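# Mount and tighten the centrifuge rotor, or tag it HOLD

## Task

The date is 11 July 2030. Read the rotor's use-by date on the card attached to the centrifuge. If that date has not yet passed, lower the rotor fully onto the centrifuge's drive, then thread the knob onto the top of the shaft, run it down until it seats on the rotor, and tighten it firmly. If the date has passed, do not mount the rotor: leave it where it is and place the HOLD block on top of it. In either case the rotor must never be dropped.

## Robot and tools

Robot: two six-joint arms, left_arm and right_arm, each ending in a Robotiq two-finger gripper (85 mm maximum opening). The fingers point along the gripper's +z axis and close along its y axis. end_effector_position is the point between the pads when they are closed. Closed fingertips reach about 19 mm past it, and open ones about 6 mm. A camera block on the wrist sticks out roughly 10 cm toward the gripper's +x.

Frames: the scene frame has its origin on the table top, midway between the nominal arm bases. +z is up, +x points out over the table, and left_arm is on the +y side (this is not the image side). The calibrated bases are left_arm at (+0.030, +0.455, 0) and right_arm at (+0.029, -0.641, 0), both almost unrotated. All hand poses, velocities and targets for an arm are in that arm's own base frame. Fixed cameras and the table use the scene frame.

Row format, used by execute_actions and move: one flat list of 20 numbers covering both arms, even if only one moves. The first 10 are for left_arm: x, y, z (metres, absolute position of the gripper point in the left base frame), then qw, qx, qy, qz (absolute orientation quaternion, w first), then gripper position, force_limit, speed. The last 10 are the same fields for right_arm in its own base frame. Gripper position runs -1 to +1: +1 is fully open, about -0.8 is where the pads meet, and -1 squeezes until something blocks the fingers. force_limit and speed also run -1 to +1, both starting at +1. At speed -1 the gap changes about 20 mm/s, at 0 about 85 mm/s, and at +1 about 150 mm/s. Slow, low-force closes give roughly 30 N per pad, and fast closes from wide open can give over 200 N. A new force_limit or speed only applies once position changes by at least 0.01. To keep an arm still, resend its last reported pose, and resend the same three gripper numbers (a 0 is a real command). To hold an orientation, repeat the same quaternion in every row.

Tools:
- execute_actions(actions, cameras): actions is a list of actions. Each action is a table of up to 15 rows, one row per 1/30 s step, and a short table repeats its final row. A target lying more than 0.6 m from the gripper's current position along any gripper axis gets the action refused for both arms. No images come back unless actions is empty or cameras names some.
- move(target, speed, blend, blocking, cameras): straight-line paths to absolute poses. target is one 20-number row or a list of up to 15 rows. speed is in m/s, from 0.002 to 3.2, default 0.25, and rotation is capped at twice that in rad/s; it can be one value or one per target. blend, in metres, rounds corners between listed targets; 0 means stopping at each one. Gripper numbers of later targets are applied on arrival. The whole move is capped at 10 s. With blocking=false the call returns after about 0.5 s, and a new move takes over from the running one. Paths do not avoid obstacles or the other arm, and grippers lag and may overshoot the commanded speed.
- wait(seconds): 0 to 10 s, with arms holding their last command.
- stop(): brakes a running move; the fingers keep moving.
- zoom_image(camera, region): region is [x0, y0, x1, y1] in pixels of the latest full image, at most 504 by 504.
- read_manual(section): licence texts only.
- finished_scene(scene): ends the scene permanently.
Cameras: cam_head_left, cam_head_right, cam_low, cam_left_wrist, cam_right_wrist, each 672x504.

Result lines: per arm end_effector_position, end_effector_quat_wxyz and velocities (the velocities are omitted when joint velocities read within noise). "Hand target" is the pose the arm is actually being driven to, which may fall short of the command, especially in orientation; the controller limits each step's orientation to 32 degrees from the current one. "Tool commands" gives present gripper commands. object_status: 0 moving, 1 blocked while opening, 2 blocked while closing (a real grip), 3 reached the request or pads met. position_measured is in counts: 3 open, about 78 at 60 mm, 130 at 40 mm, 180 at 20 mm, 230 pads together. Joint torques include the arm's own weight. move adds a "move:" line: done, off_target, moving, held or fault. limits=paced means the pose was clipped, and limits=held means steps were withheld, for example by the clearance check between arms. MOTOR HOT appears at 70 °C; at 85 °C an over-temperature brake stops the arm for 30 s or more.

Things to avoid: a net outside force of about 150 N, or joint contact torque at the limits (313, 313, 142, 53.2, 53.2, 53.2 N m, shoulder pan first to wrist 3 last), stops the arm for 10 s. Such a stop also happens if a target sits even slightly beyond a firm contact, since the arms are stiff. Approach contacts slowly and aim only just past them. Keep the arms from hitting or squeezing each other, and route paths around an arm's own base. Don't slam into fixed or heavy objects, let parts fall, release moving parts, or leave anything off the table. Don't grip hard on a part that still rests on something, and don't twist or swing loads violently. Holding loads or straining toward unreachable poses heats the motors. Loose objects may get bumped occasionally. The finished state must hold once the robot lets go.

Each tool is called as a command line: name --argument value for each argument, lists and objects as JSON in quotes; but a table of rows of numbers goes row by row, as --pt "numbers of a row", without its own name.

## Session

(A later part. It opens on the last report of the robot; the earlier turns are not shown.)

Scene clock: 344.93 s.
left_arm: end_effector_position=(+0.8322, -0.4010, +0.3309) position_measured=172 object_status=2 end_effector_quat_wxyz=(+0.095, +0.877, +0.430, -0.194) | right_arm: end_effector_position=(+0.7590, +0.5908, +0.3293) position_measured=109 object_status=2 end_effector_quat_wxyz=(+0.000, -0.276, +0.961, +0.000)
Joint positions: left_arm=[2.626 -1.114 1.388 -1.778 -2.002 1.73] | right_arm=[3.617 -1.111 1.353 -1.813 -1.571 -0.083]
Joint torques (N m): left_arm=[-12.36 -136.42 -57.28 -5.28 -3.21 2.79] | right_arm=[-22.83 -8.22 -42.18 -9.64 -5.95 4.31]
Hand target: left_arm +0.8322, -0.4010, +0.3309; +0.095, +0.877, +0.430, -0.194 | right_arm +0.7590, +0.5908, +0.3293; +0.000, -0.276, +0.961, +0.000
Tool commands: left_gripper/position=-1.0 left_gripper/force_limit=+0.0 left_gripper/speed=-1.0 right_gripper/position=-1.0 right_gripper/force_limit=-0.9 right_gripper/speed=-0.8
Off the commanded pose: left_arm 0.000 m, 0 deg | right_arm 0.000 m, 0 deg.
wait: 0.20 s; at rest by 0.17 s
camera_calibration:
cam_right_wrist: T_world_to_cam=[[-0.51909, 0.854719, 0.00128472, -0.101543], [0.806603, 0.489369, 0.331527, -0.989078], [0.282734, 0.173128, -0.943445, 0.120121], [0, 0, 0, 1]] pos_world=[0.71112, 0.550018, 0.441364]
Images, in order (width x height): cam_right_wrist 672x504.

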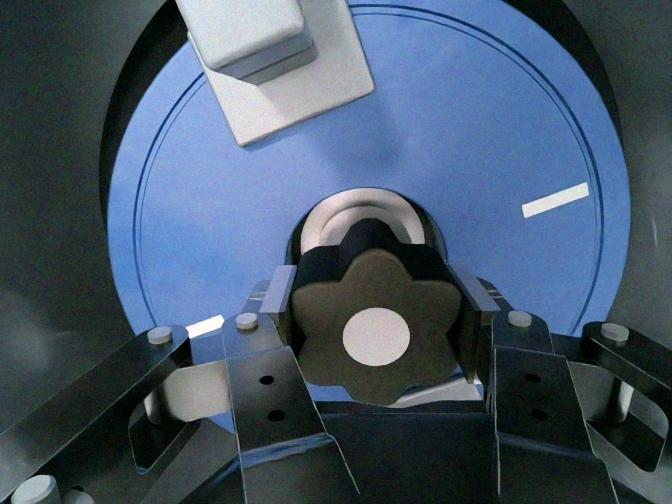

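move --pt "0.8322 -0.4010 0.3309 0.0952 0.8767 0.4295 -0.1944 -1 0 -1 0.759 0.5908 0.3299 0 0.2756 -0.9613 0 -1 -0.9 -0.8" --speed 0.005

move --pt "0.8322 -0.4010 0.3309 0.0952 0.8767 0.4295 -0.1944 -1 0 -1 0.759 0.5908 0.3299 0 0.2756 -0.9613 0 0.45 -0.9 -0.8" --speed 0.05 --cameras '["cam_right_wrist"]'

Scene clock: 346.13 s.
left_arm: end_effector_position=(+0.8322, -0.4010, +0.3309) position_measured=172 object_status=2 end_effector_quat_wxyz=(+0.095, +0.877, +0.430, -0.194) | right_arm: end_effector_position=(+0.7590, +0.5908, +0.3297) position_measured=109 object_status=2 end_effector_quat_wxyz=(+0.000, -0.276, +0.961, +0.000)
Joint positions: left_arm=[2.626 -1.114 1.388 -1.778 -2.002 1.73] | right_arm=[3.617 -1.111 1.353 -1.812 -1.571 -0.083]
Joint torques (N m): left_arm=[-10.26 -142.77 -57.38 -4.05 -3.69 2.61] | right_arm=[-22.69 -41.33 -50.75 -9.33 -6.17 3.98]
Hand target: left_arm +0.8322, -0.4010, +0.3309; +0.095, +0.877, +0.430, -0.194 | right_arm +0.7590, +0.5908, +0.3299; +0.000, -0.276, +0.961, +0.000
Off the commanded pose: left_arm 0.000 m, 0 deg | right_arm 0.000 m, 0 deg.
move: done

Scene clock: 346.83 s.
left_arm: end_effector_position=(+0.8322, -0.4010, +0.3309) position_measured=172 object_status=2 end_effector_quat_wxyz=(+0.095, +0.877, +0.430, -0.194) | right_arm: end_effector_position=(+0.7590, +0.5908, +0.3299) position_measured=72 object_status=0 end_effector_quat_wxyz=(+0.000, -0.276, +0.961, +0.000)
Joint positions: left_arm=[2.626 -1.114 1.388 -1.778 -2.002 1.73] | right_arm=[3.617 -1.111 1.353 -1.812 -1.571 -0.082]
Joint torques (N m): left_arm=[-11.38 -145.92 -57.06 -3.24 1.19 2.68] | right_arm=[2.47 -75.62 -50.03 -1 2.25 -1.6]
Hand target: left_arm +0.8322, -0.4010, +0.3309; +0.095, +0.877, +0.430, -0.194 | right_arm +0.7590, +0.5908, +0.3299; +0.000, -0.276, +0.961, +0.000
Off the commanded pose: left_arm 0.000 m, 0 deg | right_arm 0.000 m, 0 deg.
move: done
camera_calibration:
cam_right_wrist: T_world_to_cam=[[-0.518954, 0.854801, 0.00124884, -0.10167], [0.806687, 0.48926, 0.331482, -0.989257], [0.28274, 0.173032, -0.943461, 0.120743], [0, 0, 0, 1]] pos_world=[0.71112, 0.550019, 0.441964]
Images, in order (width x height): cam_right_wrist 672x504.

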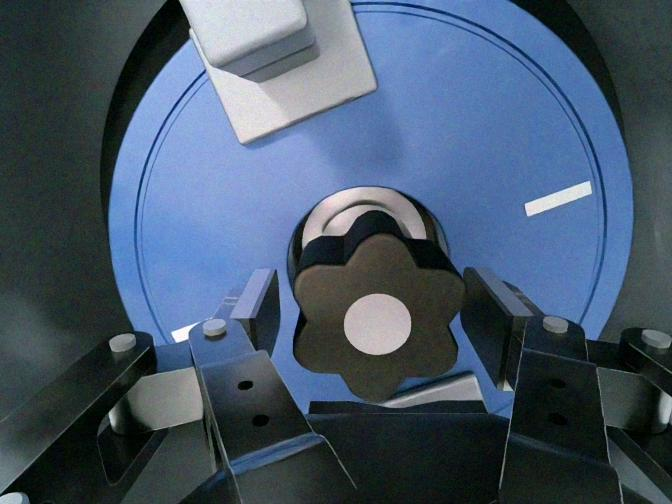

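wait --seconds 0.1 --cameras '["all"]'

zoom_image --camera "cam_right_wrist" --region '[270, 170, 490, 420]'

zoom_image --camera "cam_head_left" --region '[232, 170, 292, 220]'

Scene clock: 347.40 s.
left_arm: end_effector_position=(+0.8322, -0.4010, +0.3309) position_measured=172 object_status=2 end_effector_quat_wxyz=(+0.095, +0.877, +0.430, -0.194) | right_arm: end_effector_position=(+0.7590, +0.5908, +0.3299) position_measured=72 object_status=3 end_effector_quat_wxyz=(+0.000, -0.276, +0.961, +0.000)
Joint positions: left_arm=[2.626 -1.114 1.388 -1.778 -2.002 1.73] | right_arm=[3.617 -1.111 1.353 -1.812 -1.571 -0.083]
Joint torques (N m): left_arm=[-12.32 -149.04 -56.74 -2.26 0.97 2.56] | right_arm=[5.84 -74.23 -49.54 -0.84 1.95 -3.01]
Hand target: left_arm +0.8322, -0.4010, +0.3309; +0.095, +0.877, +0.430, -0.194 | right_arm +0.7590, +0.5908, +0.3299; +0.000, -0.276, +0.961, +0.000
Tool commands: left_gripper/position=-1.0 left_gripper/force_limit=+0.0 left_gripper/speed=-1.0 right_gripper/position=+0.45 right_gripper/force_limit=-0.9 right_gripper/speed=-0.8
Off the commanded pose: left_arm 0.000 m, 0 deg | right_arm 0.000 m, 0 deg.
wait: 0.10 s; at rest from the start
camera_calibration:
cam_left_wrist: T_world_to_cam=[[0.787147, -0.616482, -0.0186975, -0.884096], [-0.425926, -0.565264, 0.706444, -0.0893], [-0.446079, -0.548112, -0.707522, 0.511184], [0, 0, 0, 1]] pos_world=[0.885907, -0.315321, 0.408229]
cam_right_wrist: T_world_to_cam=[[-0.519065, 0.854734, 0.00120395, -0.101533], [0.806617, 0.489377, 0.331481, -0.989271], [0.282739, 0.173031, -0.943461, 0.120745], [0, 0, 0, 1]] pos_world=[0.71112, 0.550018, 0.441964]

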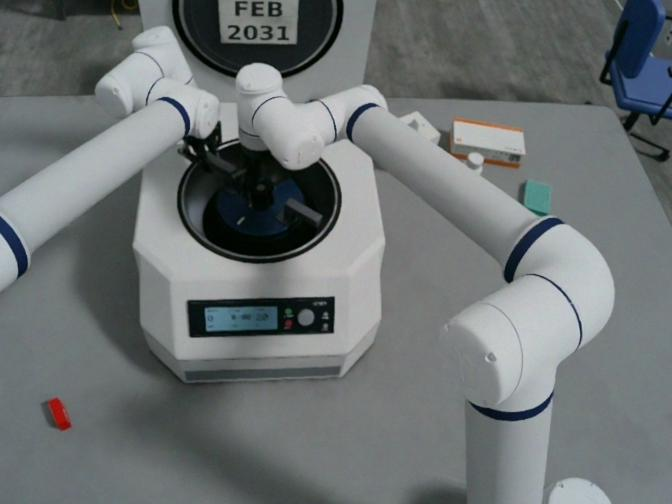

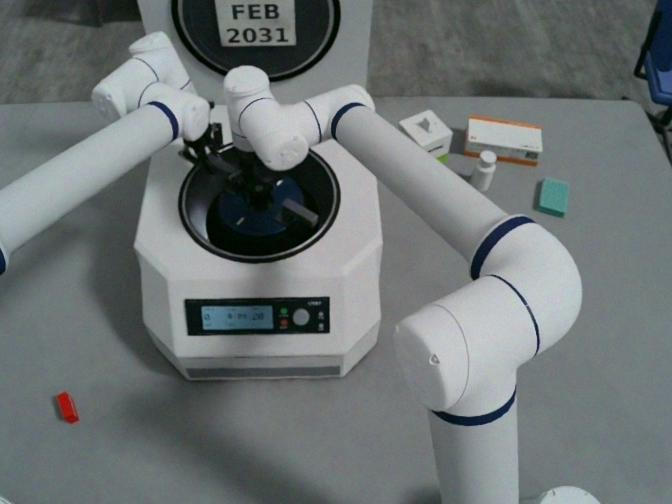

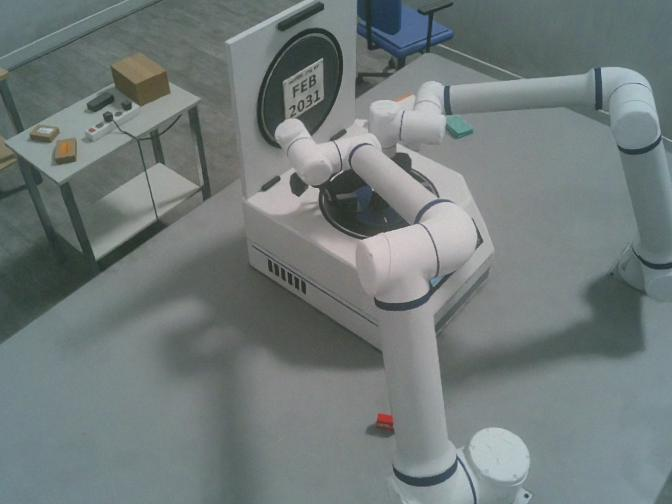

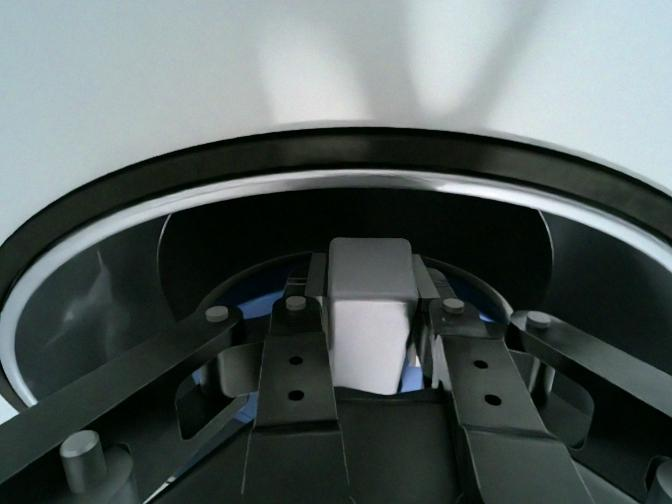

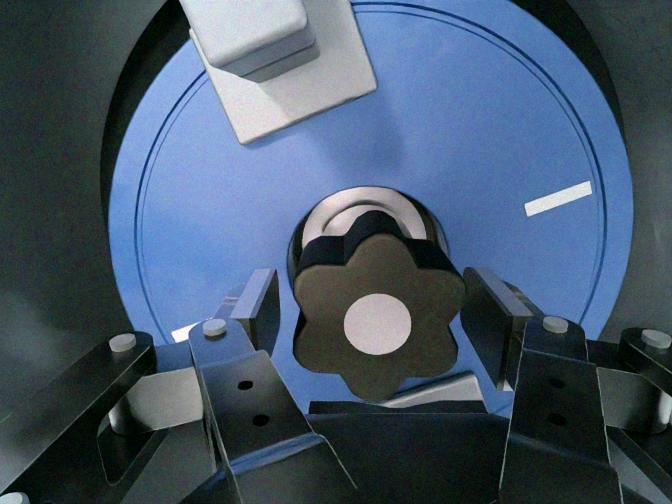

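Scaled by 2.016.

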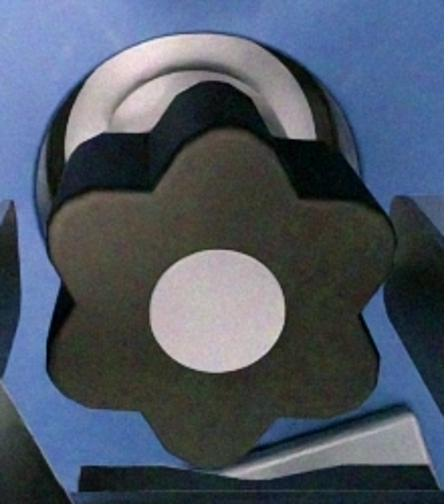

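Scaled by 8.400.

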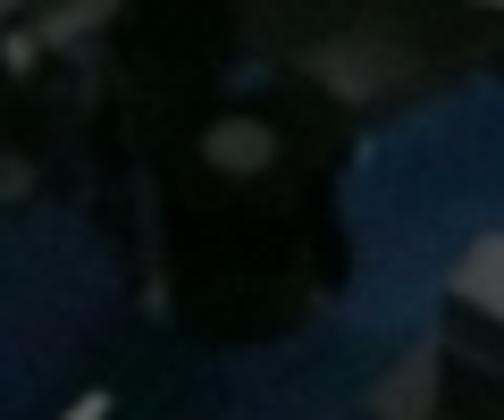

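move --pt "0.8322 -0.4010 0.3309 0.0952 0.8767 0.4295 -0.1944 -1 0 -1 0.759 0.5908 0.3299 0 0.8746 -0.4848 0 0.45 -0.9 -0.8" --pt "0.8322 -0.4010 0.3309 0.0952 0.8767 0.4295 -0.1944 -1 0 -1 0.759 0.5908 0.3299 0 0.9613 0.2756 0 0.45 -0.9 -0.8" --speed 0.6 --blend '[0.03,0]' --cameras '["cam_right_wrist"]'

zoom_image --camera "cam_right_wrist" --region '[270, 170, 490, 420]'

Scene clock: 354.67 s.
left_arm: end_effector_position=(+0.8322, -0.4010, +0.3309) position_measured=172 object_status=2 end_effector_quat_wxyz=(+0.095, +0.877, +0.430, -0.194) | right_arm: end_effector_position=(+0.7590, +0.5908, +0.3299) position_measured=72 object_status=3 end_effector_quat_wxyz=(+0.000, +0.961, +0.275, +0.000)
Joint positions: left_arm=[2.626 -1.114 1.388 -1.778 -2.002 1.73] | right_arm=[3.617 -1.111 1.353 -1.812 -1.571 -3.224]
Joint torques (N m): left_arm=[-10.62 -162.94 -57.32 -0.86 0.97 2.55] | right_arm=[-16.44 -74.3 -37.23 -1.11 2.29 -3.48]
Hand target: left_arm +0.8322, -0.4010, +0.3309; +0.095, +0.877, +0.430, -0.194 | right_arm +0.7590, +0.5908, +0.3299; +0.000, +0.961, +0.276, +0.000
Off the commanded pose: left_arm 0.000 m, 0 deg | right_arm 0.000 m, 0 deg.
move: done
camera_calibration:
cam_right_wrist: T_world_to_cam=[[0.518843, -0.854868, 0.00129372, 0.120703], [-0.806758, -0.489142, 0.331484, 0.813386], [-0.282742, -0.173032, -0.94346, 0.754398], [0, 0, 0, 1]] pos_world=[0.80688, 0.631581, 0.441964]
Images, in order (width x height): cam_right_wrist 672x504.

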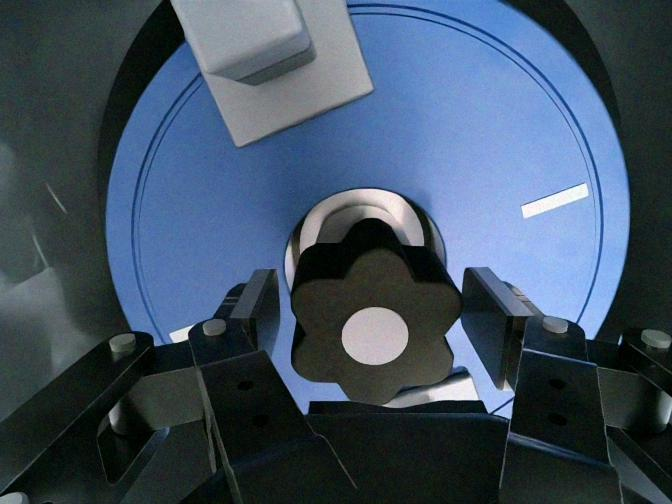

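Scaled by 2.016.

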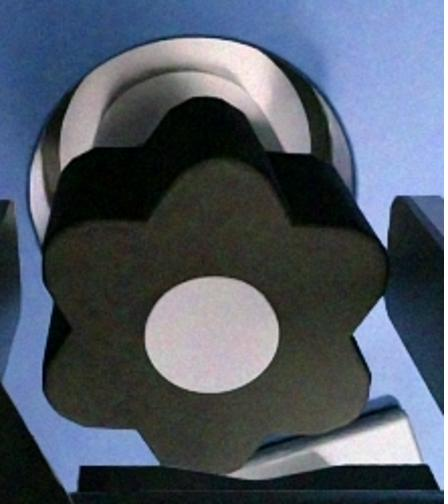

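move --pt "0.8322 -0.4010 0.3309 0.0952 0.8767 0.4295 -0.1944 -1 0 -1 0.7587 0.5914 0.3280 0 0.9613 0.2756 0 0.45 -0.9 -0.8" --speed 0.01

move --pt "0.8322 -0.4010 0.3309 0.0952 0.8767 0.4295 -0.1944 -1 0 -1 0.7587 0.5914 0.3280 0 0.9613 0.2756 0 -1 -0.9 -0.9" --speed 0.01

wait --seconds 0.3 --cameras '["cam_right_wrist"]'

zoom_image --camera "cam_right_wrist" --region '[270, 170, 490, 420]'

Scene clock: 356.27 s.
left_arm: end_effector_position=(+0.8322, -0.4010, +0.3309) position_measured=172 object_status=2 end_effector_quat_wxyz=(+0.095, +0.877, +0.430, -0.194) | right_arm: end_effector_position=(+0.7587, +0.5914, +0.3281) position_measured=72 object_status=3 end_effector_quat_wxyz=(+0.000, +0.961, +0.276, +0.000)
Joint positions: left_arm=[2.626 -1.114 1.388 -1.778 -2.002 1.73] | right_arm=[3.618 -1.11 1.354 -1.815 -1.571 -3.224]
Joint torques (N m): left_arm=[-11.45 -162.63 -56.86 -1.02 0.94 2.55] | right_arm=[13.49 -55.85 -37.89 -3.97 2.16 3.16]
Hand target: left_arm +0.8322, -0.4010, +0.3309; +0.095, +0.877, +0.430, -0.194 | right_arm +0.7587, +0.5914, +0.3280; +0.000, +0.961, +0.276, +0.000
Off the commanded pose: left_arm 0.000 m, 0 deg | right_arm 0.000 m, 0 deg.
move: done

Scene clock: 357.03 s.
left_arm: end_effector_position=(+0.8322, -0.4010, +0.3309) position_measured=172 object_status=2 end_effector_quat_wxyz=(+0.095, +0.877, +0.430, -0.194) | right_arm: end_effector_position=(+0.7587, +0.5914, +0.3280) position_measured=107 object_status=2 end_effector_quat_wxyz=(+0.000, +0.961, +0.276, +0.000)
Joint positions: left_arm=[2.626 -1.114 1.388 -1.778 -2.002 1.73] | right_arm=[3.618 -1.11 1.355 -1.815 -1.571 -3.223]
Joint torques (N m): left_arm=[-12.43 -162.48 -57.09 -0.71 0.93 2.58] | right_arm=[8.31 -53.31 -38.23 -1.68 1.15 2.87]
Hand target: left_arm +0.8322, -0.4010, +0.3309; +0.095, +0.877, +0.430, -0.194 | right_arm +0.7587, +0.5914, +0.3280; +0.000, +0.961, +0.276, +0.000
Off the commanded pose: left_arm 0.000 m, 0 deg | right_arm 0.000 m, 0 deg.
move: done

Scene clock: 357.33 s.
left_arm: end_effector_position=(+0.8322, -0.4010, +0.3309) position_measured=172 object_status=2 end_effector_quat_wxyz=(+0.095, +0.877, +0.430, -0.194) | right_arm: end_effector_position=(+0.7587, +0.5914, +0.3280) position_measured=107 object_status=2 end_effector_quat_wxyz=(+0.000, +0.961, +0.276, +0.000)
Joint positions: left_arm=[2.626 -1.114 1.388 -1.778 -2.002 1.73] | right_arm=[3.618 -1.11 1.355 -1.815 -1.571 -3.223]
Joint torques (N m): left_arm=[-11.28 -162.55 -57.39 -0.93 0.81 2.58] | right_arm=[4.53 -55.93 -38.15 -1.23 0 2.76]
Hand target: left_arm +0.8322, -0.4010, +0.3309; +0.095, +0.877, +0.430, -0.194 | right_arm +0.7587, +0.5914, +0.3280; +0.000, +0.961, +0.276, +0.000
Tool commands: left_gripper/position=-1.0 left_gripper/force_limit=+0.0 left_gripper/speed=-1.0 right_gripper/position=-1.0 right_gripper/force_limit=-0.9 right_gripper/speed=-0.9
Off the commanded pose: left_arm 0.000 m, 0 deg | right_arm 0.000 m, 0 deg.
wait: 0.30 s; at rest by 0.17 s
camera_calibration:
cam_right_wrist: T_world_to_cam=[[0.519065, -0.854734, 0.00120395, 0.121236], [-0.806617, -0.489377, 0.331481, 0.814152], [-0.282739, -0.173031, -0.943461, 0.752639], [0, 0, 0, 1]] pos_world=[0.80658, 0.632282, 0.440064]
Images, in order (width x height): cam_right_wrist 672x504.

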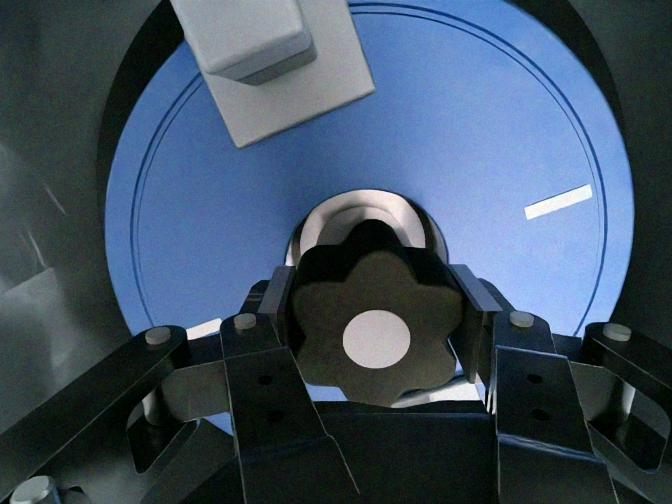

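Scaled by 2.016.

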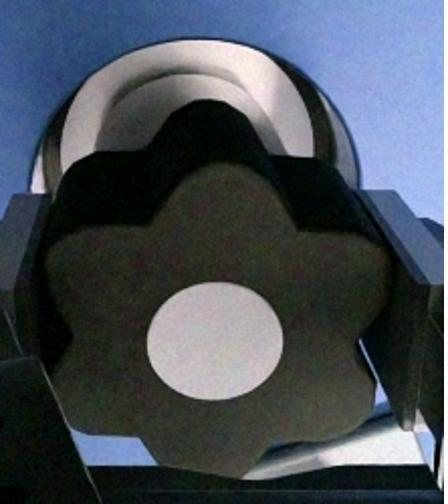

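move --pt "0.8322 -0.4010 0.3309 0.0952 0.8767 0.4295 -0.1944 -1 0 -1 0.7587 0.5914 0.3280 0 1.0 0.0175 0 -1 -0.9 -0.9" --speed 0.2

move --pt "0.8322 -0.4010 0.3309 0.0952 0.8767 0.4295 -0.1944 -1 0 -1 0.7587 0.5914 0.3280 0 0.9703 -0.2419 0 -1 -0.9 -0.9" --speed 0.2 --cameras '["cam_right_wrist"]'

zoom_image --camera "cam_right_wrist" --region '[270, 170, 490, 420]'

Scene clock: 359.77 s.
left_arm: end_effector_position=(+0.8322, -0.4010, +0.3309) position_measured=172 object_status=2 end_effector_quat_wxyz=(+0.095, +0.877, +0.430, -0.194) | right_arm: end_effector_position=(+0.7587, +0.5914, +0.3280) position_measured=107 object_status=2 end_effector_quat_wxyz=(+0.000, +1.000, +0.018, +0.000)
Joint positions: left_arm=[2.626 -1.114 1.388 -1.778 -2.002 1.73] | right_arm=[3.618 -1.11 1.355 -1.815 -1.571 -2.7]
Joint torques (N m): left_arm=[-10.89 -161.84 -57.3 -0.86 0.63 2.7] | right_arm=[5.56 -68.67 -42.08 -1.94 -1.79 2.88]
Hand target: left_arm +0.8322, -0.4010, +0.3309; +0.095, +0.877, +0.430, -0.194 | right_arm +0.7587, +0.5914, +0.3280; +0.000, +1.000, +0.017, +0.000
Off the commanded pose: left_arm 0.000 m, 0 deg | right_arm 0.000 m, 0 deg.
move: done

Scene clock: 361.63 s.
left_arm: end_effector_position=(+0.8322, -0.4010, +0.3309) position_measured=172 object_status=2 end_effector_quat_wxyz=(+0.095, +0.877, +0.430, -0.194) | right_arm: end_effector_position=(+0.7587, +0.5914, +0.3280) position_measured=107 object_status=2 end_effector_quat_wxyz=(+0.000, +0.970, -0.242, +0.000)
Joint positions: left_arm=[2.626 -1.114 1.388 -1.778 -2.002 1.73] | right_arm=[3.618 -1.11 1.355 -1.815 -1.571 -2.177]
Joint torques (N m): left_arm=[-11.52 -163.33 -56.96 -0.9 0.3 2.58] | right_arm=[14.17 -64.16 -51.33 -1.8 -1.91 4.18]
Hand target: left_arm +0.8322, -0.4010, +0.3309; +0.095, +0.877, +0.430, -0.194 | right_arm +0.7587, +0.5914, +0.3280; +0.000, +0.970, -0.242, +0.000
Off the commanded pose: left_arm 0.000 m, 0 deg | right_arm 0.000 m, 0 deg.
move: done
camera_calibration:
cam_right_wrist: T_world_to_cam=[[-0.480415, -0.877041, 0.00122516, 0.892585], [-0.827247, 0.453603, 0.331521, 0.272189], [-0.291313, 0.158254, -0.943447, 0.563248], [0, 0, 0, 1]] pos_world=[0.81806, 0.570231, 0.440064]
Images, in order (width x height): cam_right_wrist 672x504.

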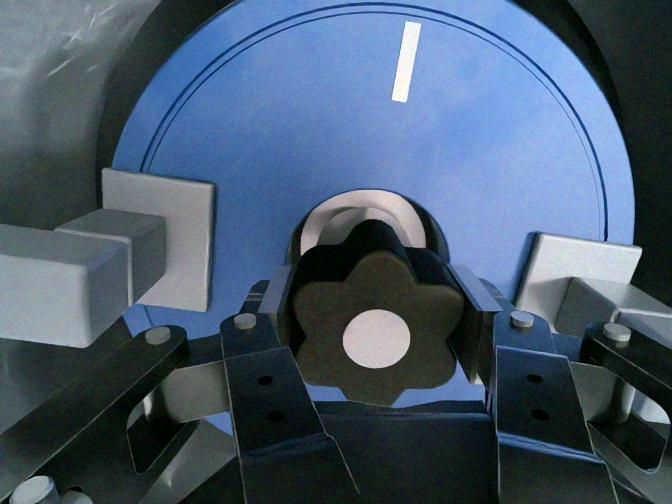

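Scaled by 2.016.

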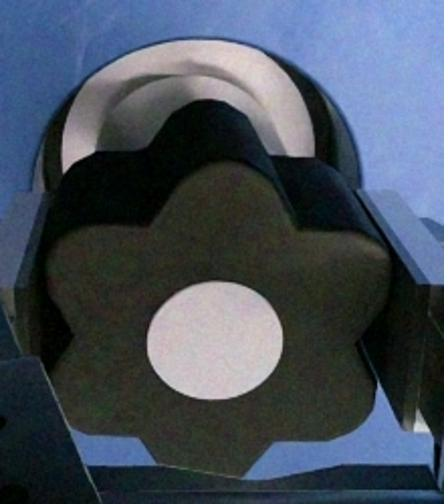

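move --pt "0.8322 -0.4010 0.3309 0.0952 0.8767 0.4295 -0.1944 -1 0 -1 0.7587 0.5914 0.3277 0 0.9703 -0.2419 0 -1 -0.9 -0.9" --speed 0.01

move --pt "0.8322 -0.4010 0.3309 0.0952 0.8767 0.4295 -0.1944 -1 0 -1 0.7587 0.5914 0.3277 0 0.9703 -0.2419 0 0.45 -0.9 -0.8" --speed 0.01 --cameras '["cam_right_wrist"]'

zoom_image --camera "cam_right_wrist" --region '[270, 170, 490, 420]'

Scene clock: 362.70 s.
left_arm: end_effector_position=(+0.8322, -0.4010, +0.3309) position_measured=172 object_status=2 end_effector_quat_wxyz=(+0.095, +0.877, +0.430, -0.194) | right_arm: end_effector_position=(+0.7587, +0.5914, +0.3278) position_measured=107 object_status=2 end_effector_quat_wxyz=(+0.000, +0.970, -0.242, +0.000)
Joint positions: left_arm=[2.626 -1.114 1.388 -1.778 -2.002 1.73] | right_arm=[3.618 -1.11 1.355 -1.816 -1.571 -2.176]
Joint torques (N m): left_arm=[-10.88 -162.91 -56.98 -0.78 0.15 2.53] | right_arm=[15.99 -46.73 -33.66 -4.33 -1.96 3.3]
Hand target: left_arm +0.8322, -0.4010, +0.3309; +0.095, +0.877, +0.430, -0.194 | right_arm +0.7587, +0.5914, +0.3277; +0.000, +0.970, -0.242, +0.000
Off the commanded pose: left_arm 0.000 m, 0 deg | right_arm 0.000 m, 0 deg.
move: done

Scene clock: 363.37 s.
left_arm: end_effector_position=(+0.8322, -0.4010, +0.3309) position_measured=172 object_status=2 end_effector_quat_wxyz=(+0.095, +0.877, +0.430, -0.194) | right_arm: end_effector_position=(+0.7587, +0.5914, +0.3276) position_measured=72 object_status=0 end_effector_quat_wxyz=(+0.000, +0.970, -0.242, +0.000)
Joint positions: left_arm=[2.626 -1.114 1.388 -1.778 -2.002 1.73] | right_arm=[3.618 -1.11 1.355 -1.816 -1.571 -2.176]
Joint torques (N m): left_arm=[-11.57 -161.69 -56.78 -0.93 0.19 2.32] | right_arm=[-0.99 -73.94 -50.55 -1.15 -1.33 2.89]
Hand target: left_arm +0.8322, -0.4010, +0.3309; +0.095, +0.877, +0.430, -0.194 | right_arm +0.7587, +0.5914, +0.3277; +0.000, +0.970, -0.242, +0.000
Off the commanded pose: left_arm 0.000 m, 0 deg | right_arm 0.000 m, 0 deg.
move: done
camera_calibration:
cam_right_wrist: T_world_to_cam=[[-0.480513, -0.876986, 0.0013154, 0.892634], [-0.827157, 0.453709, 0.331601, 0.272024], [-0.291406, 0.158251, -0.943419, 0.562891], [0, 0, 0, 1]] pos_world=[0.81796, 0.570331, 0.439664]
Images, in order (width x height): cam_right_wrist 672x504.

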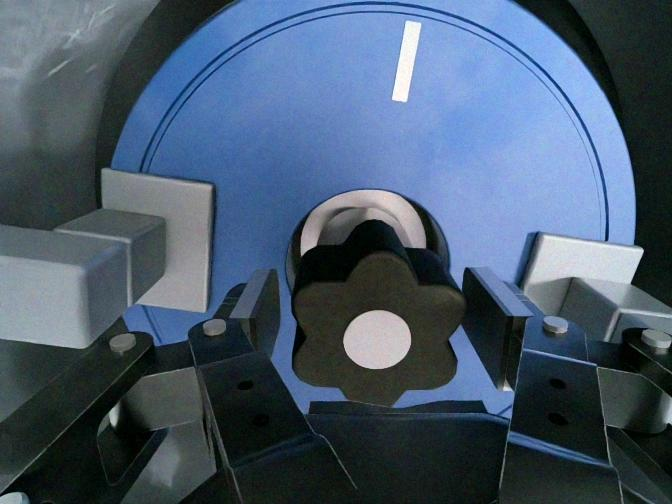

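Scaled by 2.016.

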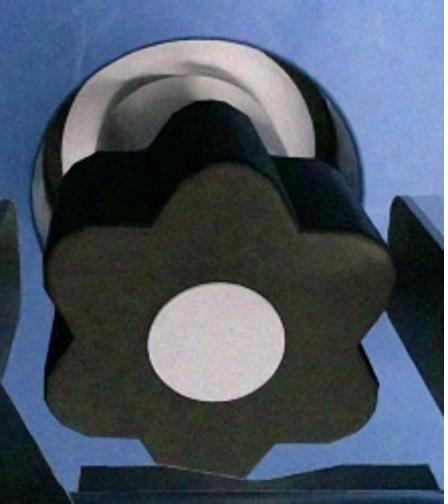

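move --pt "0.8322 -0.4010 0.3309 0.0952 0.8767 0.4295 -0.1944 -1 0 -1 0.7587 0.5914 0.3278 0 0.9703 -0.2419 0 -1 -0.9 -0.9" --pt "0.8322 -0.4010 0.3309 0.0952 0.8767 0.4295 -0.1944 -1 0 -1 0.7587 0.5914 0.3273 0 0.2756 -0.9613 0 -1 -0.9 -0.9" --speed 0.3 --cameras '["cam_right_wrist"]'

Scene clock: 368.47 s.
left_arm: end_effector_position=(+0.8322, -0.4010, +0.3309) position_measured=172 object_status=2 end_effector_quat_wxyz=(+0.095, +0.877, +0.430, -0.194) | right_arm: end_effector_position=(+0.7587, +0.5914, +0.3273) position_measured=109 object_status=2 end_effector_quat_wxyz=(+0.000, -0.276, +0.961, +0.000)
Joint positions: left_arm=[2.626 -1.114 1.388 -1.778 -2.002 1.73] | right_arm=[3.618 -1.11 1.355 -1.816 -1.571 -0.082]
Joint torques (N m): left_arm=[-10.59 -161.4 -52.71 -1.01 -2.06 2.43] | right_arm=[5.02 -61.37 -67.65 -8.05 -1.83 4.4]
Hand target: left_arm +0.8322, -0.4010, +0.3309; +0.095, +0.877, +0.430, -0.194 | right_arm +0.7587, +0.5914, +0.3273; +0.000, -0.276, +0.961, +0.000
Off the commanded pose: left_arm 0.000 m, 0 deg | right_arm 0.000 m, 0 deg.
move: done
camera_calibration:
cam_right_wrist: T_world_to_cam=[[-0.51927, 0.85461, 0.00121182, -0.101954], [0.806488, 0.48956, 0.331524, -0.988359], [0.282731, 0.173128, -0.943446, 0.118264], [0, 0, 0, 1]] pos_world=[0.710721, 0.550518, 0.439364]
Images, in order (width x height): cam_right_wrist 672x504.

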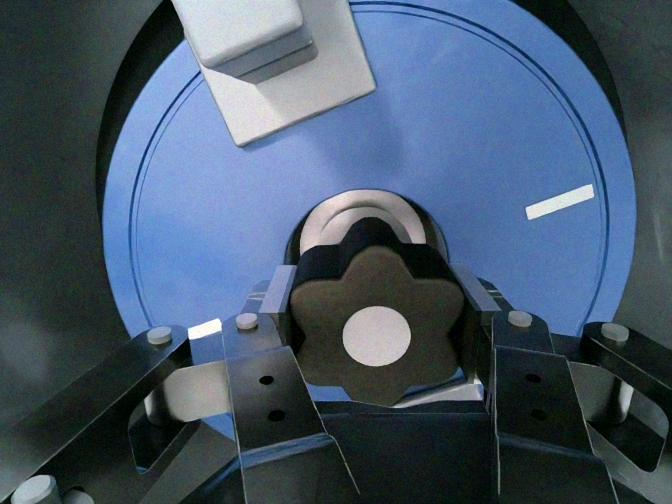

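move --target '[0.8322,-0.4010,0.3309,0.0952,0.8767,0.4295,-0.1944,-1,0,-1,0.7582,0.5913,0.3273,0,0.2756,-0.9613,0,-1,-0.9,-0.9]' --speed 0.005

move --target '[0.8322,-0.4010,0.3309,0.0952,0.8767,0.4295,-0.1944,-1,0,-1,0.7577,0.5912,0.3273,0,0.2756,-0.9613,0,-1,-0.9,-0.9]' --speed 0.005

Scene clock: 369.70 s.
left_arm: end_effector_position=(+0.8322, -0.4010, +0.3309) position_measured=172 object_status=2 end_effector_quat_wxyz=(+0.095, +0.877, +0.430, -0.194) | right_arm: end_effector_position=(+0.7582, +0.5913, +0.3273) position_measured=109 object_status=2 end_effector_quat_wxyz=(+0.000, -0.276, +0.961, +0.000)
Joint positions: left_arm=[2.626 -1.114 1.388 -1.778 -2.002 1.73] | right_arm=[3.618 -1.11 1.356 -1.817 -1.571 -0.082]
Joint torques (N m): left_arm=[-11.01 -161.59 -46.03 -0.86 -3 2.37] | right_arm=[3.79 -84.72 -49.37 -5.79 -1.29 3.62]
Hand target: left_arm +0.8322, -0.4010, +0.3309; +0.095, +0.877, +0.430, -0.194 | right_arm +0.7582, +0.5913, +0.3273; +0.000, -0.276, +0.961, +0.000
Off the commanded pose: left_arm 0.000 m, 0 deg | right_arm 0.000 m, 0 deg.
move: done

Scene clock: 370.40 s.
left_arm: end_effector_position=(+0.8322, -0.4010, +0.3309) position_measured=172 object_status=2 end_effector_quat_wxyz=(+0.095, +0.877, +0.430, -0.194) | right_arm: end_effector_position=(+0.7577, +0.5912, +0.3273) position_measured=109 object_status=2 end_effector_quat_wxyz=(+0.000, -0.276, +0.961, +0.000)
Joint positions: left_arm=[2.626 -1.114 1.388 -1.778 -2.002 1.73] | right_arm=[3.618 -1.111 1.358 -1.817 -1.571 -0.082]
Joint torques (N m): left_arm=[-11.91 -161.99 -41.87 -0.87 -1.95 2.39] | right_arm=[10.03 -87.14 -45.6 -3.49 -1.39 3.12]
Hand target: left_arm +0.8322, -0.4010, +0.3309; +0.095, +0.877, +0.430, -0.194 | right_arm +0.7577, +0.5912, +0.3273; +0.000, -0.276, +0.961, +0.000
Off the commanded pose: left_arm 0.000 m, 0 deg | right_arm 0.000 m, 0 deg.
move: done

move --target '[0.8322,-0.4010,0.3309,0.0952,0.8767,0.4295,-0.1944,-1,0,-1,0.7573,0.5912,0.3270,0,0.2756,-0.9613,0,-1,-0.9,-0.9]' --speed 0.005

move --target '[0.8322,-0.4010,0.3309,0.0952,0.8767,0.4295,-0.1944,-1,0,-1,0.7573,0.5912,0.3270,0,0.2756,-0.9613,0,0.45,-0.9,-0.8]' --speed 0.01 --cameras '["cam_right_wrist"]'

Scene clock: 371.30 s.
left_arm: end_effector_position=(+0.8322, -0.4010, +0.3309) position_measured=172 object_status=2 end_effector_quat_wxyz=(+0.095, +0.877, +0.430, -0.194) | right_arm: end_effector_position=(+0.7573, +0.5912, +0.3271) position_measured=109 object_status=2 end_effector_quat_wxyz=(+0.000, -0.276, +0.961, +0.000)
Joint positions: left_arm=[2.626 -1.114 1.388 -1.778 -2.002 1.73] | right_arm=[3.619 -1.112 1.359 -1.818 -1.571 -0.081]
Joint torques (N m): left_arm=[-11.24 -159.2 -39.41 -1.02 -0.85 2.47] | right_arm=[22.94 -85.04 -40.99 -2.4 -0.81 3.78]
Hand target: left_arm +0.8322, -0.4010, +0.3309; +0.095, +0.877, +0.430, -0.194 | right_arm +0.7573, +0.5912, +0.3270; +0.000, -0.276, +0.961, +0.000
Off the commanded pose: left_arm 0.000 m, 0 deg | right_arm 0.000 m, 0 deg.
move: done

Scene clock: 372.00 s.
left_arm: end_effector_position=(+0.8322, -0.4010, +0.3309) position_measured=172 object_status=2 end_effector_quat_wxyz=(+0.095, +0.877, +0.430, -0.194) | right_arm: end_effector_position=(+0.7573, +0.5912, +0.3270) position_measured=72 object_status=0 end_effector_quat_wxyz=(+0.000, -0.276, +0.961, +0.000)
Joint positions: left_arm=[2.626 -1.114 1.388 -1.778 -2.002 1.73] | right_arm=[3.619 -1.112 1.359 -1.818 -1.571 -0.081]
Joint torques (N m): left_arm=[-10.31 -160.45 -41.32 -0.87 0.05 2.42] | right_arm=[-9.19 -55.52 -47.66 -1.71 -0.53 2.91]
Hand target: left_arm +0.8322, -0.4010, +0.3309; +0.095, +0.877, +0.430, -0.194 | right_arm +0.7573, +0.5912, +0.3270; +0.000, -0.276, +0.961, +0.000
Off the commanded pose: left_arm 0.000 m, 0 deg | right_arm 0.000 m, 0 deg.
move: done
camera_calibration:
cam_right_wrist: T_world_to_cam=[[-0.519065, 0.854734, 0.00120395, -0.102806], [0.806617, 0.489377, 0.331481, -0.987053], [0.282739, 0.173031, -0.943461, 0.118449], [0, 0, 0, 1]] pos_world=[0.70932, 0.550418, 0.439064]
Images, in order (width x height): cam_right_wrist 672x504.

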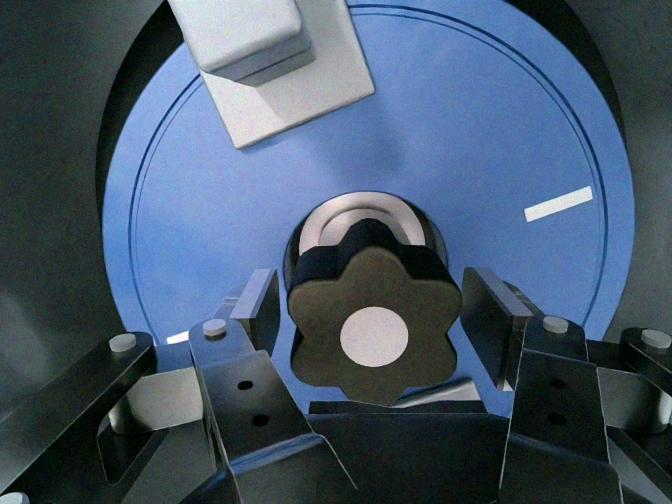

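move --pt "0.8322 -0.4010 0.3309 0.0952 0.8767 0.4295 -0.1944 -1 0 -1 0.7573 0.5912 0.3270 0 0.8746 -0.4848 0 0.45 -0.9 -0.8" --pt "0.8322 -0.4010 0.3309 0.0952 0.8767 0.4295 -0.1944 -1 0 -1 0.7573 0.5912 0.3270 0 0.9613 0.2756 0 0.45 -0.9 -0.8" --speed 0.8 --blend '[0.03,0]' --cameras '["cam_right_wrist"]'

Scene clock: 377.67 s.
left_arm: end_effector_position=(+0.8322, -0.4010, +0.3309) position_measured=172 object_status=2 end_effector_quat_wxyz=(+0.095, +0.877, +0.430, -0.194) | right_arm: end_effector_position=(+0.7573, +0.5912, +0.3270) position_measured=72 object_status=3 end_effector_quat_wxyz=(+0.000, +0.961, +0.275, +0.000)
Joint positions: left_arm=[2.626 -1.114 1.388 -1.778 -2.002 1.73] | right_arm=[3.619 -1.112 1.359 -1.818 -1.571 -3.223]
Joint torques (N m): left_arm=[-9.46 -159.81 -56.38 -1.02 0.01 2.24] | right_arm=[-15.59 -75.67 -37.99 -0.91 2.07 -3.4]
Hand target: left_arm +0.8322, -0.4010, +0.3309; +0.095, +0.877, +0.430, -0.194 | right_arm +0.7573, +0.5912, +0.3270; +0.000, +0.961, +0.276, +0.000
Off the commanded pose: left_arm 0.000 m, 0 deg | right_arm 0.000 m, 0 deg.
move: done
camera_calibration:
cam_right_wrist: T_world_to_cam=[[0.518843, -0.854868, 0.00129372, 0.12193], [-0.806758, -0.489142, 0.331484, 0.813171], [-0.282742, -0.173032, -0.94346, 0.751251], [0, 0, 0, 1]] pos_world=[0.80518, 0.631981, 0.439064]
Images, in order (width x height): cam_right_wrist 672x504.

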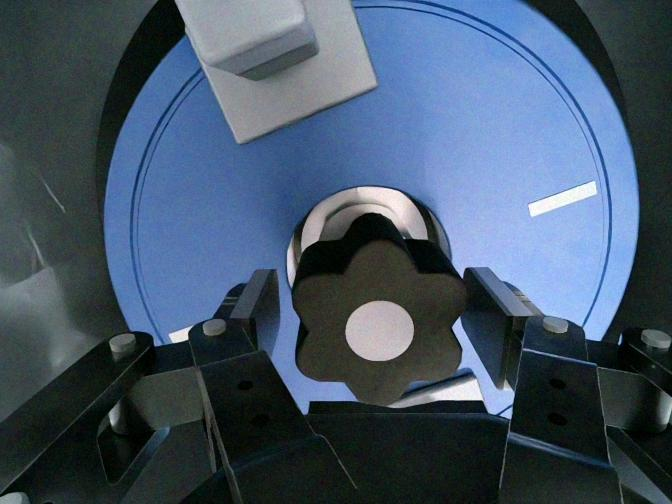

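move --pt "0.8322 -0.4010 0.3309 0.0952 0.8767 0.4295 -0.1944 -1 0 -1 0.7581 0.5911 0.3270 0 0.2419 0.9703 0 0.45 -0.9 -0.8" --pt "0.8322 -0.4010 0.3309 0.0952 0.8767 0.4295 -0.1944 -1 0 -1 0.7581 0.5911 0.3270 0 0.2419 0.9703 0 -1 -0.9 -0.8" --pt "0.8322 -0.4010 0.3309 0.0952 0.8767 0.4295 -0.1944 -1 0 -1 0.7581 0.5911 0.3265 0 0.9613 0.2756 0 -1 -0.9 -0.8" --speed '[0.8,0.1,0.4]'

move --pt "0.8322 -0.4010 0.3309 0.0952 0.8767 0.4295 -0.1944 -1 0 -1 0.7581 0.5911 0.3260 0 0.7193 -0.6947 0 -1 -0.9 -0.8" --speed 0.4 --cameras '["cam_right_wrist"]'

Scene clock: 384.43 s.
left_arm: end_effector_position=(+0.8322, -0.4010, +0.3309) position_measured=172 object_status=2 end_effector_quat_wxyz=(+0.095, +0.877, +0.430, -0.194) | right_arm: end_effector_position=(+0.7581, +0.5911, +0.3265) position_measured=109 object_status=2 end_effector_quat_wxyz=(+0.000, +0.961, +0.276, +0.000)
Joint positions: left_arm=[2.626 -1.114 1.388 -1.778 -2.002 1.73] | right_arm=[3.618 -1.111 1.358 -1.818 -1.571 -3.224]
Joint torques (N m): left_arm=[-9.86 -160.14 -56.65 -0.93 -0.13 1.94] | right_arm=[-2.67 -64.27 -56.19 0.4 -5.72 3.63]
Hand target: left_arm +0.8322, -0.4010, +0.3309; +0.095, +0.877, +0.430, -0.194 | right_arm +0.7581, +0.5911, +0.3265; +0.000, +0.961, +0.276, +0.000
Off the commanded pose: left_arm 0.000 m, 0 deg | right_arm 0.000 m, 0 deg.
move: done

Scene clock: 387.77 s.
left_arm: end_effector_position=(+0.8322, -0.4010, +0.3309) position_measured=172 object_status=2 end_effector_quat_wxyz=(+0.095, +0.877, +0.430, -0.194) | right_arm: end_effector_position=(+0.7581, +0.5911, +0.3260) position_measured=109 object_status=2 end_effector_quat_wxyz=(+0.000, +0.719, -0.695, +0.000)
Joint positions: left_arm=[2.626 -1.114 1.388 -1.778 -2.002 1.73] | right_arm=[3.618 -1.11 1.359 -1.819 -1.571 -1.129]
Joint torques (N m): left_arm=[-10.49 -156.09 -56.3 -0.98 -0.51 1.95] | right_arm=[13.69 -75.58 -62.8 0.14 -3.05 3.9]
Hand target: left_arm +0.8322, -0.4010, +0.3309; +0.095, +0.877, +0.430, -0.194 | right_arm +0.7581, +0.5911, +0.3260; +0.000, +0.719, -0.695, +0.000
Off the commanded pose: left_arm 0.000 m, 0 deg | right_arm 0.000 m, 0 deg.
move: done
camera_calibration:
cam_right_wrist: T_world_to_cam=[[-0.999751, -0.0222816, 0.00126823, 0.780523], [-0.0206015, 0.943232, 0.331496, -0.628474], [-0.00858251, 0.331388, -0.943456, 0.244545], [0, 0, 0, 1]] pos_world=[0.76948, 0.529148, 0.438064]
Images, in order (width x height): cam_right_wrist 672x504.

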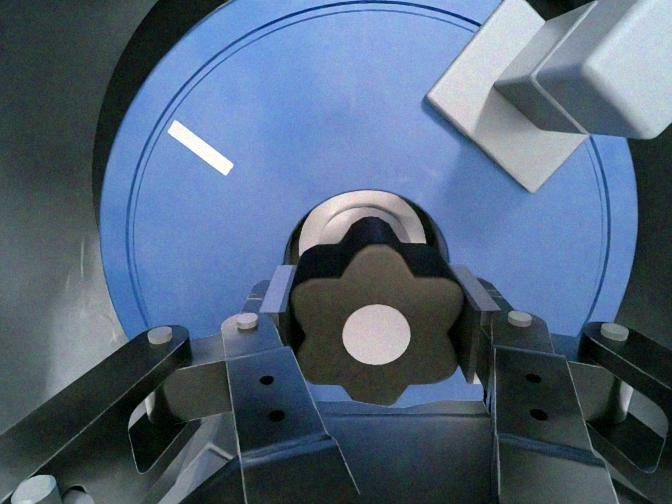

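move --pt "0.8322 -0.4010 0.3309 0.0952 0.8767 0.4295 -0.1944 -1 0 -1 0.7581 0.5911 0.3252 0 0.2419 0.9703 0 -1 -0.9 -0.8" --pt "0.8322 -0.4010 0.3309 0.0952 0.8767 0.4295 -0.1944 -1 0 -1 0.7581 0.5911 0.3246 0 0.9613 0.2756 0 -1 -0.9 -0.8" --speed 0.5 --cameras '["cam_right_wrist"]'

Scene clock: 393.40 s.
left_arm: end_effector_position=(+0.8322, -0.4010, +0.3309) position_measured=172 object_status=2 end_effector_quat_wxyz=(+0.095, +0.877, +0.430, -0.194) | right_arm: end_effector_position=(+0.7581, +0.5911, +0.3246) position_measured=109 object_status=2 end_effector_quat_wxyz=(+0.000, +0.961, +0.276, +0.000)
Joint positions: left_arm=[2.626 -1.114 1.388 -1.778 -2.002 1.73] | right_arm=[3.618 -1.11 1.36 -1.821 -1.571 3.059]
Joint torques (N m): left_arm=[-10.01 -149.95 -55.05 -1.16 -0.52 2.13] | right_arm=[2.86 -93.81 -74.7 0.04 -5.4 3.23]
Hand target: left_arm +0.8322, -0.4010, +0.3309; +0.095, +0.877, +0.430, -0.194 | right_arm +0.7581, +0.5911, +0.3246; +0.000, +0.961, +0.276, +0.000
Off the commanded pose: left_arm 0.000 m, 0 deg | right_arm 0.000 m, 0 deg.
move: done
camera_calibration:
cam_right_wrist: T_world_to_cam=[[0.51927, -0.85461, 0.00121182, 0.120963], [-0.806488, -0.48956, 0.331524, 0.814592], [-0.282731, -0.173128, -0.943446, 0.74924], [0, 0, 0, 1]] pos_world=[0.805979, 0.631882, 0.436664]
Images, in order (width x height): cam_right_wrist 672x504.

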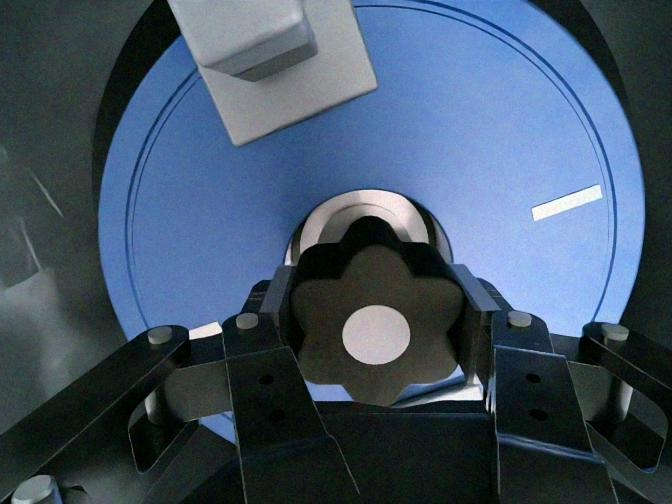

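move --pt "0.8322 -0.4010 0.3309 0.0952 0.8767 0.4295 -0.1944 -1 0 -1 0.7581 0.5911 0.3240 0 0.9613 0.2756 0 -1 -0.9 -0.8" --speed 0.005

Scene clock: 394.23 s.
left_arm: end_effector_position=(+0.8322, -0.4010, +0.3309) position_measured=172 object_status=2 end_effector_quat_wxyz=(+0.095, +0.877, +0.430, -0.194) | right_arm: end_effector_position=(+0.7581, +0.5911, +0.3241) position_measured=109 object_status=2 end_effector_quat_wxyz=(+0.000, +0.961, +0.276, +0.000)
Joint positions: left_arm=[2.626 -1.114 1.388 -1.778 -2.002 1.73] | right_arm=[3.618 -1.11 1.361 -1.822 -1.571 3.06]
Joint torques (N m): left_arm=[-8.76 -149.14 -54.87 -1.12 -0.37 1.79] | right_arm=[3.99 -80.54 -52.14 -3.16 -4.64 3.3]
Hand target: left_arm +0.8322, -0.4010, +0.3309; +0.095, +0.877, +0.430, -0.194 | right_arm +0.7581, +0.5911, +0.3240; +0.000, +0.961, +0.276, +0.000
Off the commanded pose: left_arm 0.000 m, 0 deg | right_arm 0.000 m, 0 deg.
move: done

move --pt "0.8322 -0.4010 0.3309 0.0952 0.8767 0.4295 -0.1944 -1 0 -1 0.7581 0.5911 0.3233 0 0.7193 -0.6947 0 -1 -0.9 -0.8" --pt "0.8322 -0.4010 0.3309 0.0952 0.8767 0.4295 -0.1944 -1 0 -1 0.7581 0.5911 0.3229 0 0.2756 -0.9613 0 -1 -0.9 -0.8" --speed 0.5 --cameras '["cam_right_wrist"]'

move --pt "0.8322 -0.4010 0.3309 0.0952 0.8767 0.4295 -0.1944 -1 0 -1 0.7581 0.5911 0.3229 0 0.2756 -0.9613 0 0.45 -0.9 -0.8" --speed 0.1 --cameras '["cam_right_wrist"]'

Scene clock: 398.87 s.
left_arm: end_effector_position=(+0.8322, -0.4010, +0.3309) position_measured=172 object_status=2 end_effector_quat_wxyz=(+0.095, +0.877, +0.430, -0.194) | right_arm: end_effector_position=(+0.7581, +0.5911, +0.3229) position_measured=109 object_status=2 end_effector_quat_wxyz=(+0.000, -0.276, +0.961, +0.000)
Joint positions: left_arm=[2.626 -1.114 1.388 -1.778 -2.002 1.73] | right_arm=[3.618 -1.109 1.362 -1.824 -1.571 6.201]
Joint torques (N m): left_arm=[-10.22 -143.24 -54.12 -1.08 -0.41 1.77] | right_arm=[2.57 -79.45 -72.26 -2.32 -3.96 3.64]
Hand target: left_arm +0.8322, -0.4010, +0.3309; +0.095, +0.877, +0.430, -0.194 | right_arm +0.7581, +0.5911, +0.3229; +0.000, -0.276, +0.961, +0.000
Off the commanded pose: left_arm 0.000 m, 0 deg | right_arm 0.000 m, 0 deg.
move: done
camera_calibration:
cam_right_wrist: T_world_to_cam=[[-0.51927, 0.85461, 0.00121182, -0.101952], [0.806488, 0.48956, 0.331524, -0.98635], [0.282731, 0.173128, -0.943446, 0.114306], [0, 0, 0, 1]] pos_world=[0.710221, 0.550218, 0.434964]
Images, in order (width x height): cam_right_wrist 672x504.

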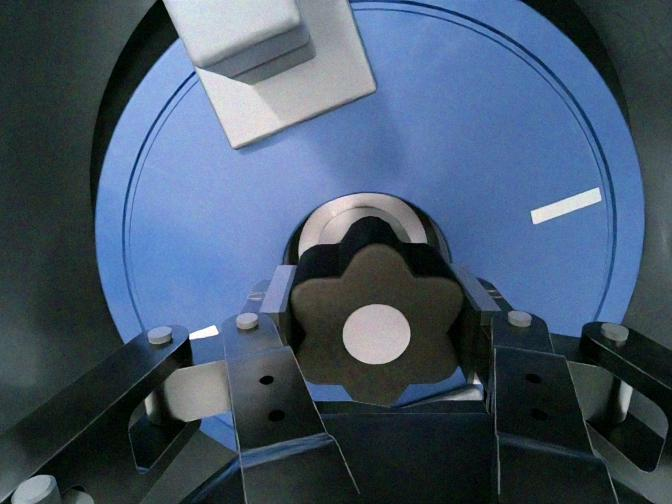

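Scene clock: 399.57 s.
left_arm: end_effector_position=(+0.8322, -0.4010, +0.3309) position_measured=172 object_status=2 end_effector_quat_wxyz=(+0.095, +0.877, +0.430, -0.194) | right_arm: end_effector_position=(+0.7581, +0.5911, +0.3229) position_measured=72 object_status=0 end_effector_quat_wxyz=(+0.000, -0.276, +0.961, +0.000)
Joint positions: left_arm=[2.626 -1.114 1.388 -1.778 -2.002 1.73] | right_arm=[3.618 -1.109 1.362 -1.824 -1.571 6.201]
Joint torques (N m): left_arm=[-11.3 -142.85 -53.53 -1 -0.74 1.77] | right_arm=[4.09 -54.02 -37.31 -3.15 1.38 3.02]
Hand target: left_arm +0.8322, -0.4010, +0.3309; +0.095, +0.877, +0.430, -0.194 | right_arm +0.7581, +0.5911, +0.3229; +0.000, -0.276, +0.961, +0.000
Off the commanded pose: left_arm 0.000 m, 0 deg | right_arm 0.000 m, 0 deg.
move: done
camera_calibration:
cam_right_wrist: T_world_to_cam=[[-0.519065, 0.854734, 0.00120395, -0.102249], [0.806617, 0.489377, 0.331481, -0.986371], [0.282739, 0.173031, -0.943461, 0.114343], [0, 0, 0, 1]] pos_world=[0.71022, 0.550318, 0.434964]
Images, in order (width x height): cam_right_wrist 672x504.

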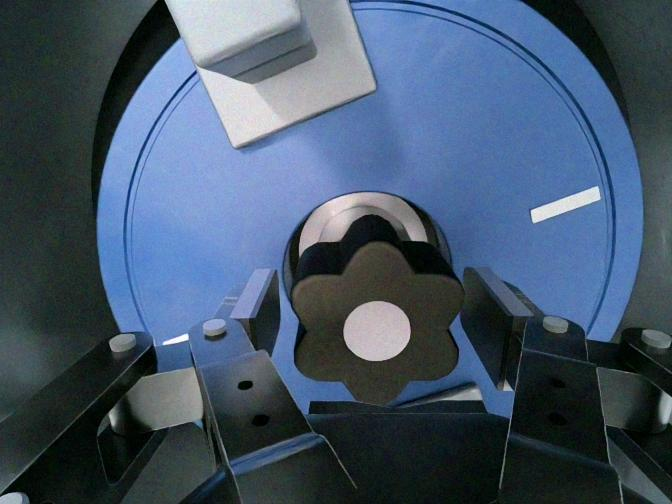

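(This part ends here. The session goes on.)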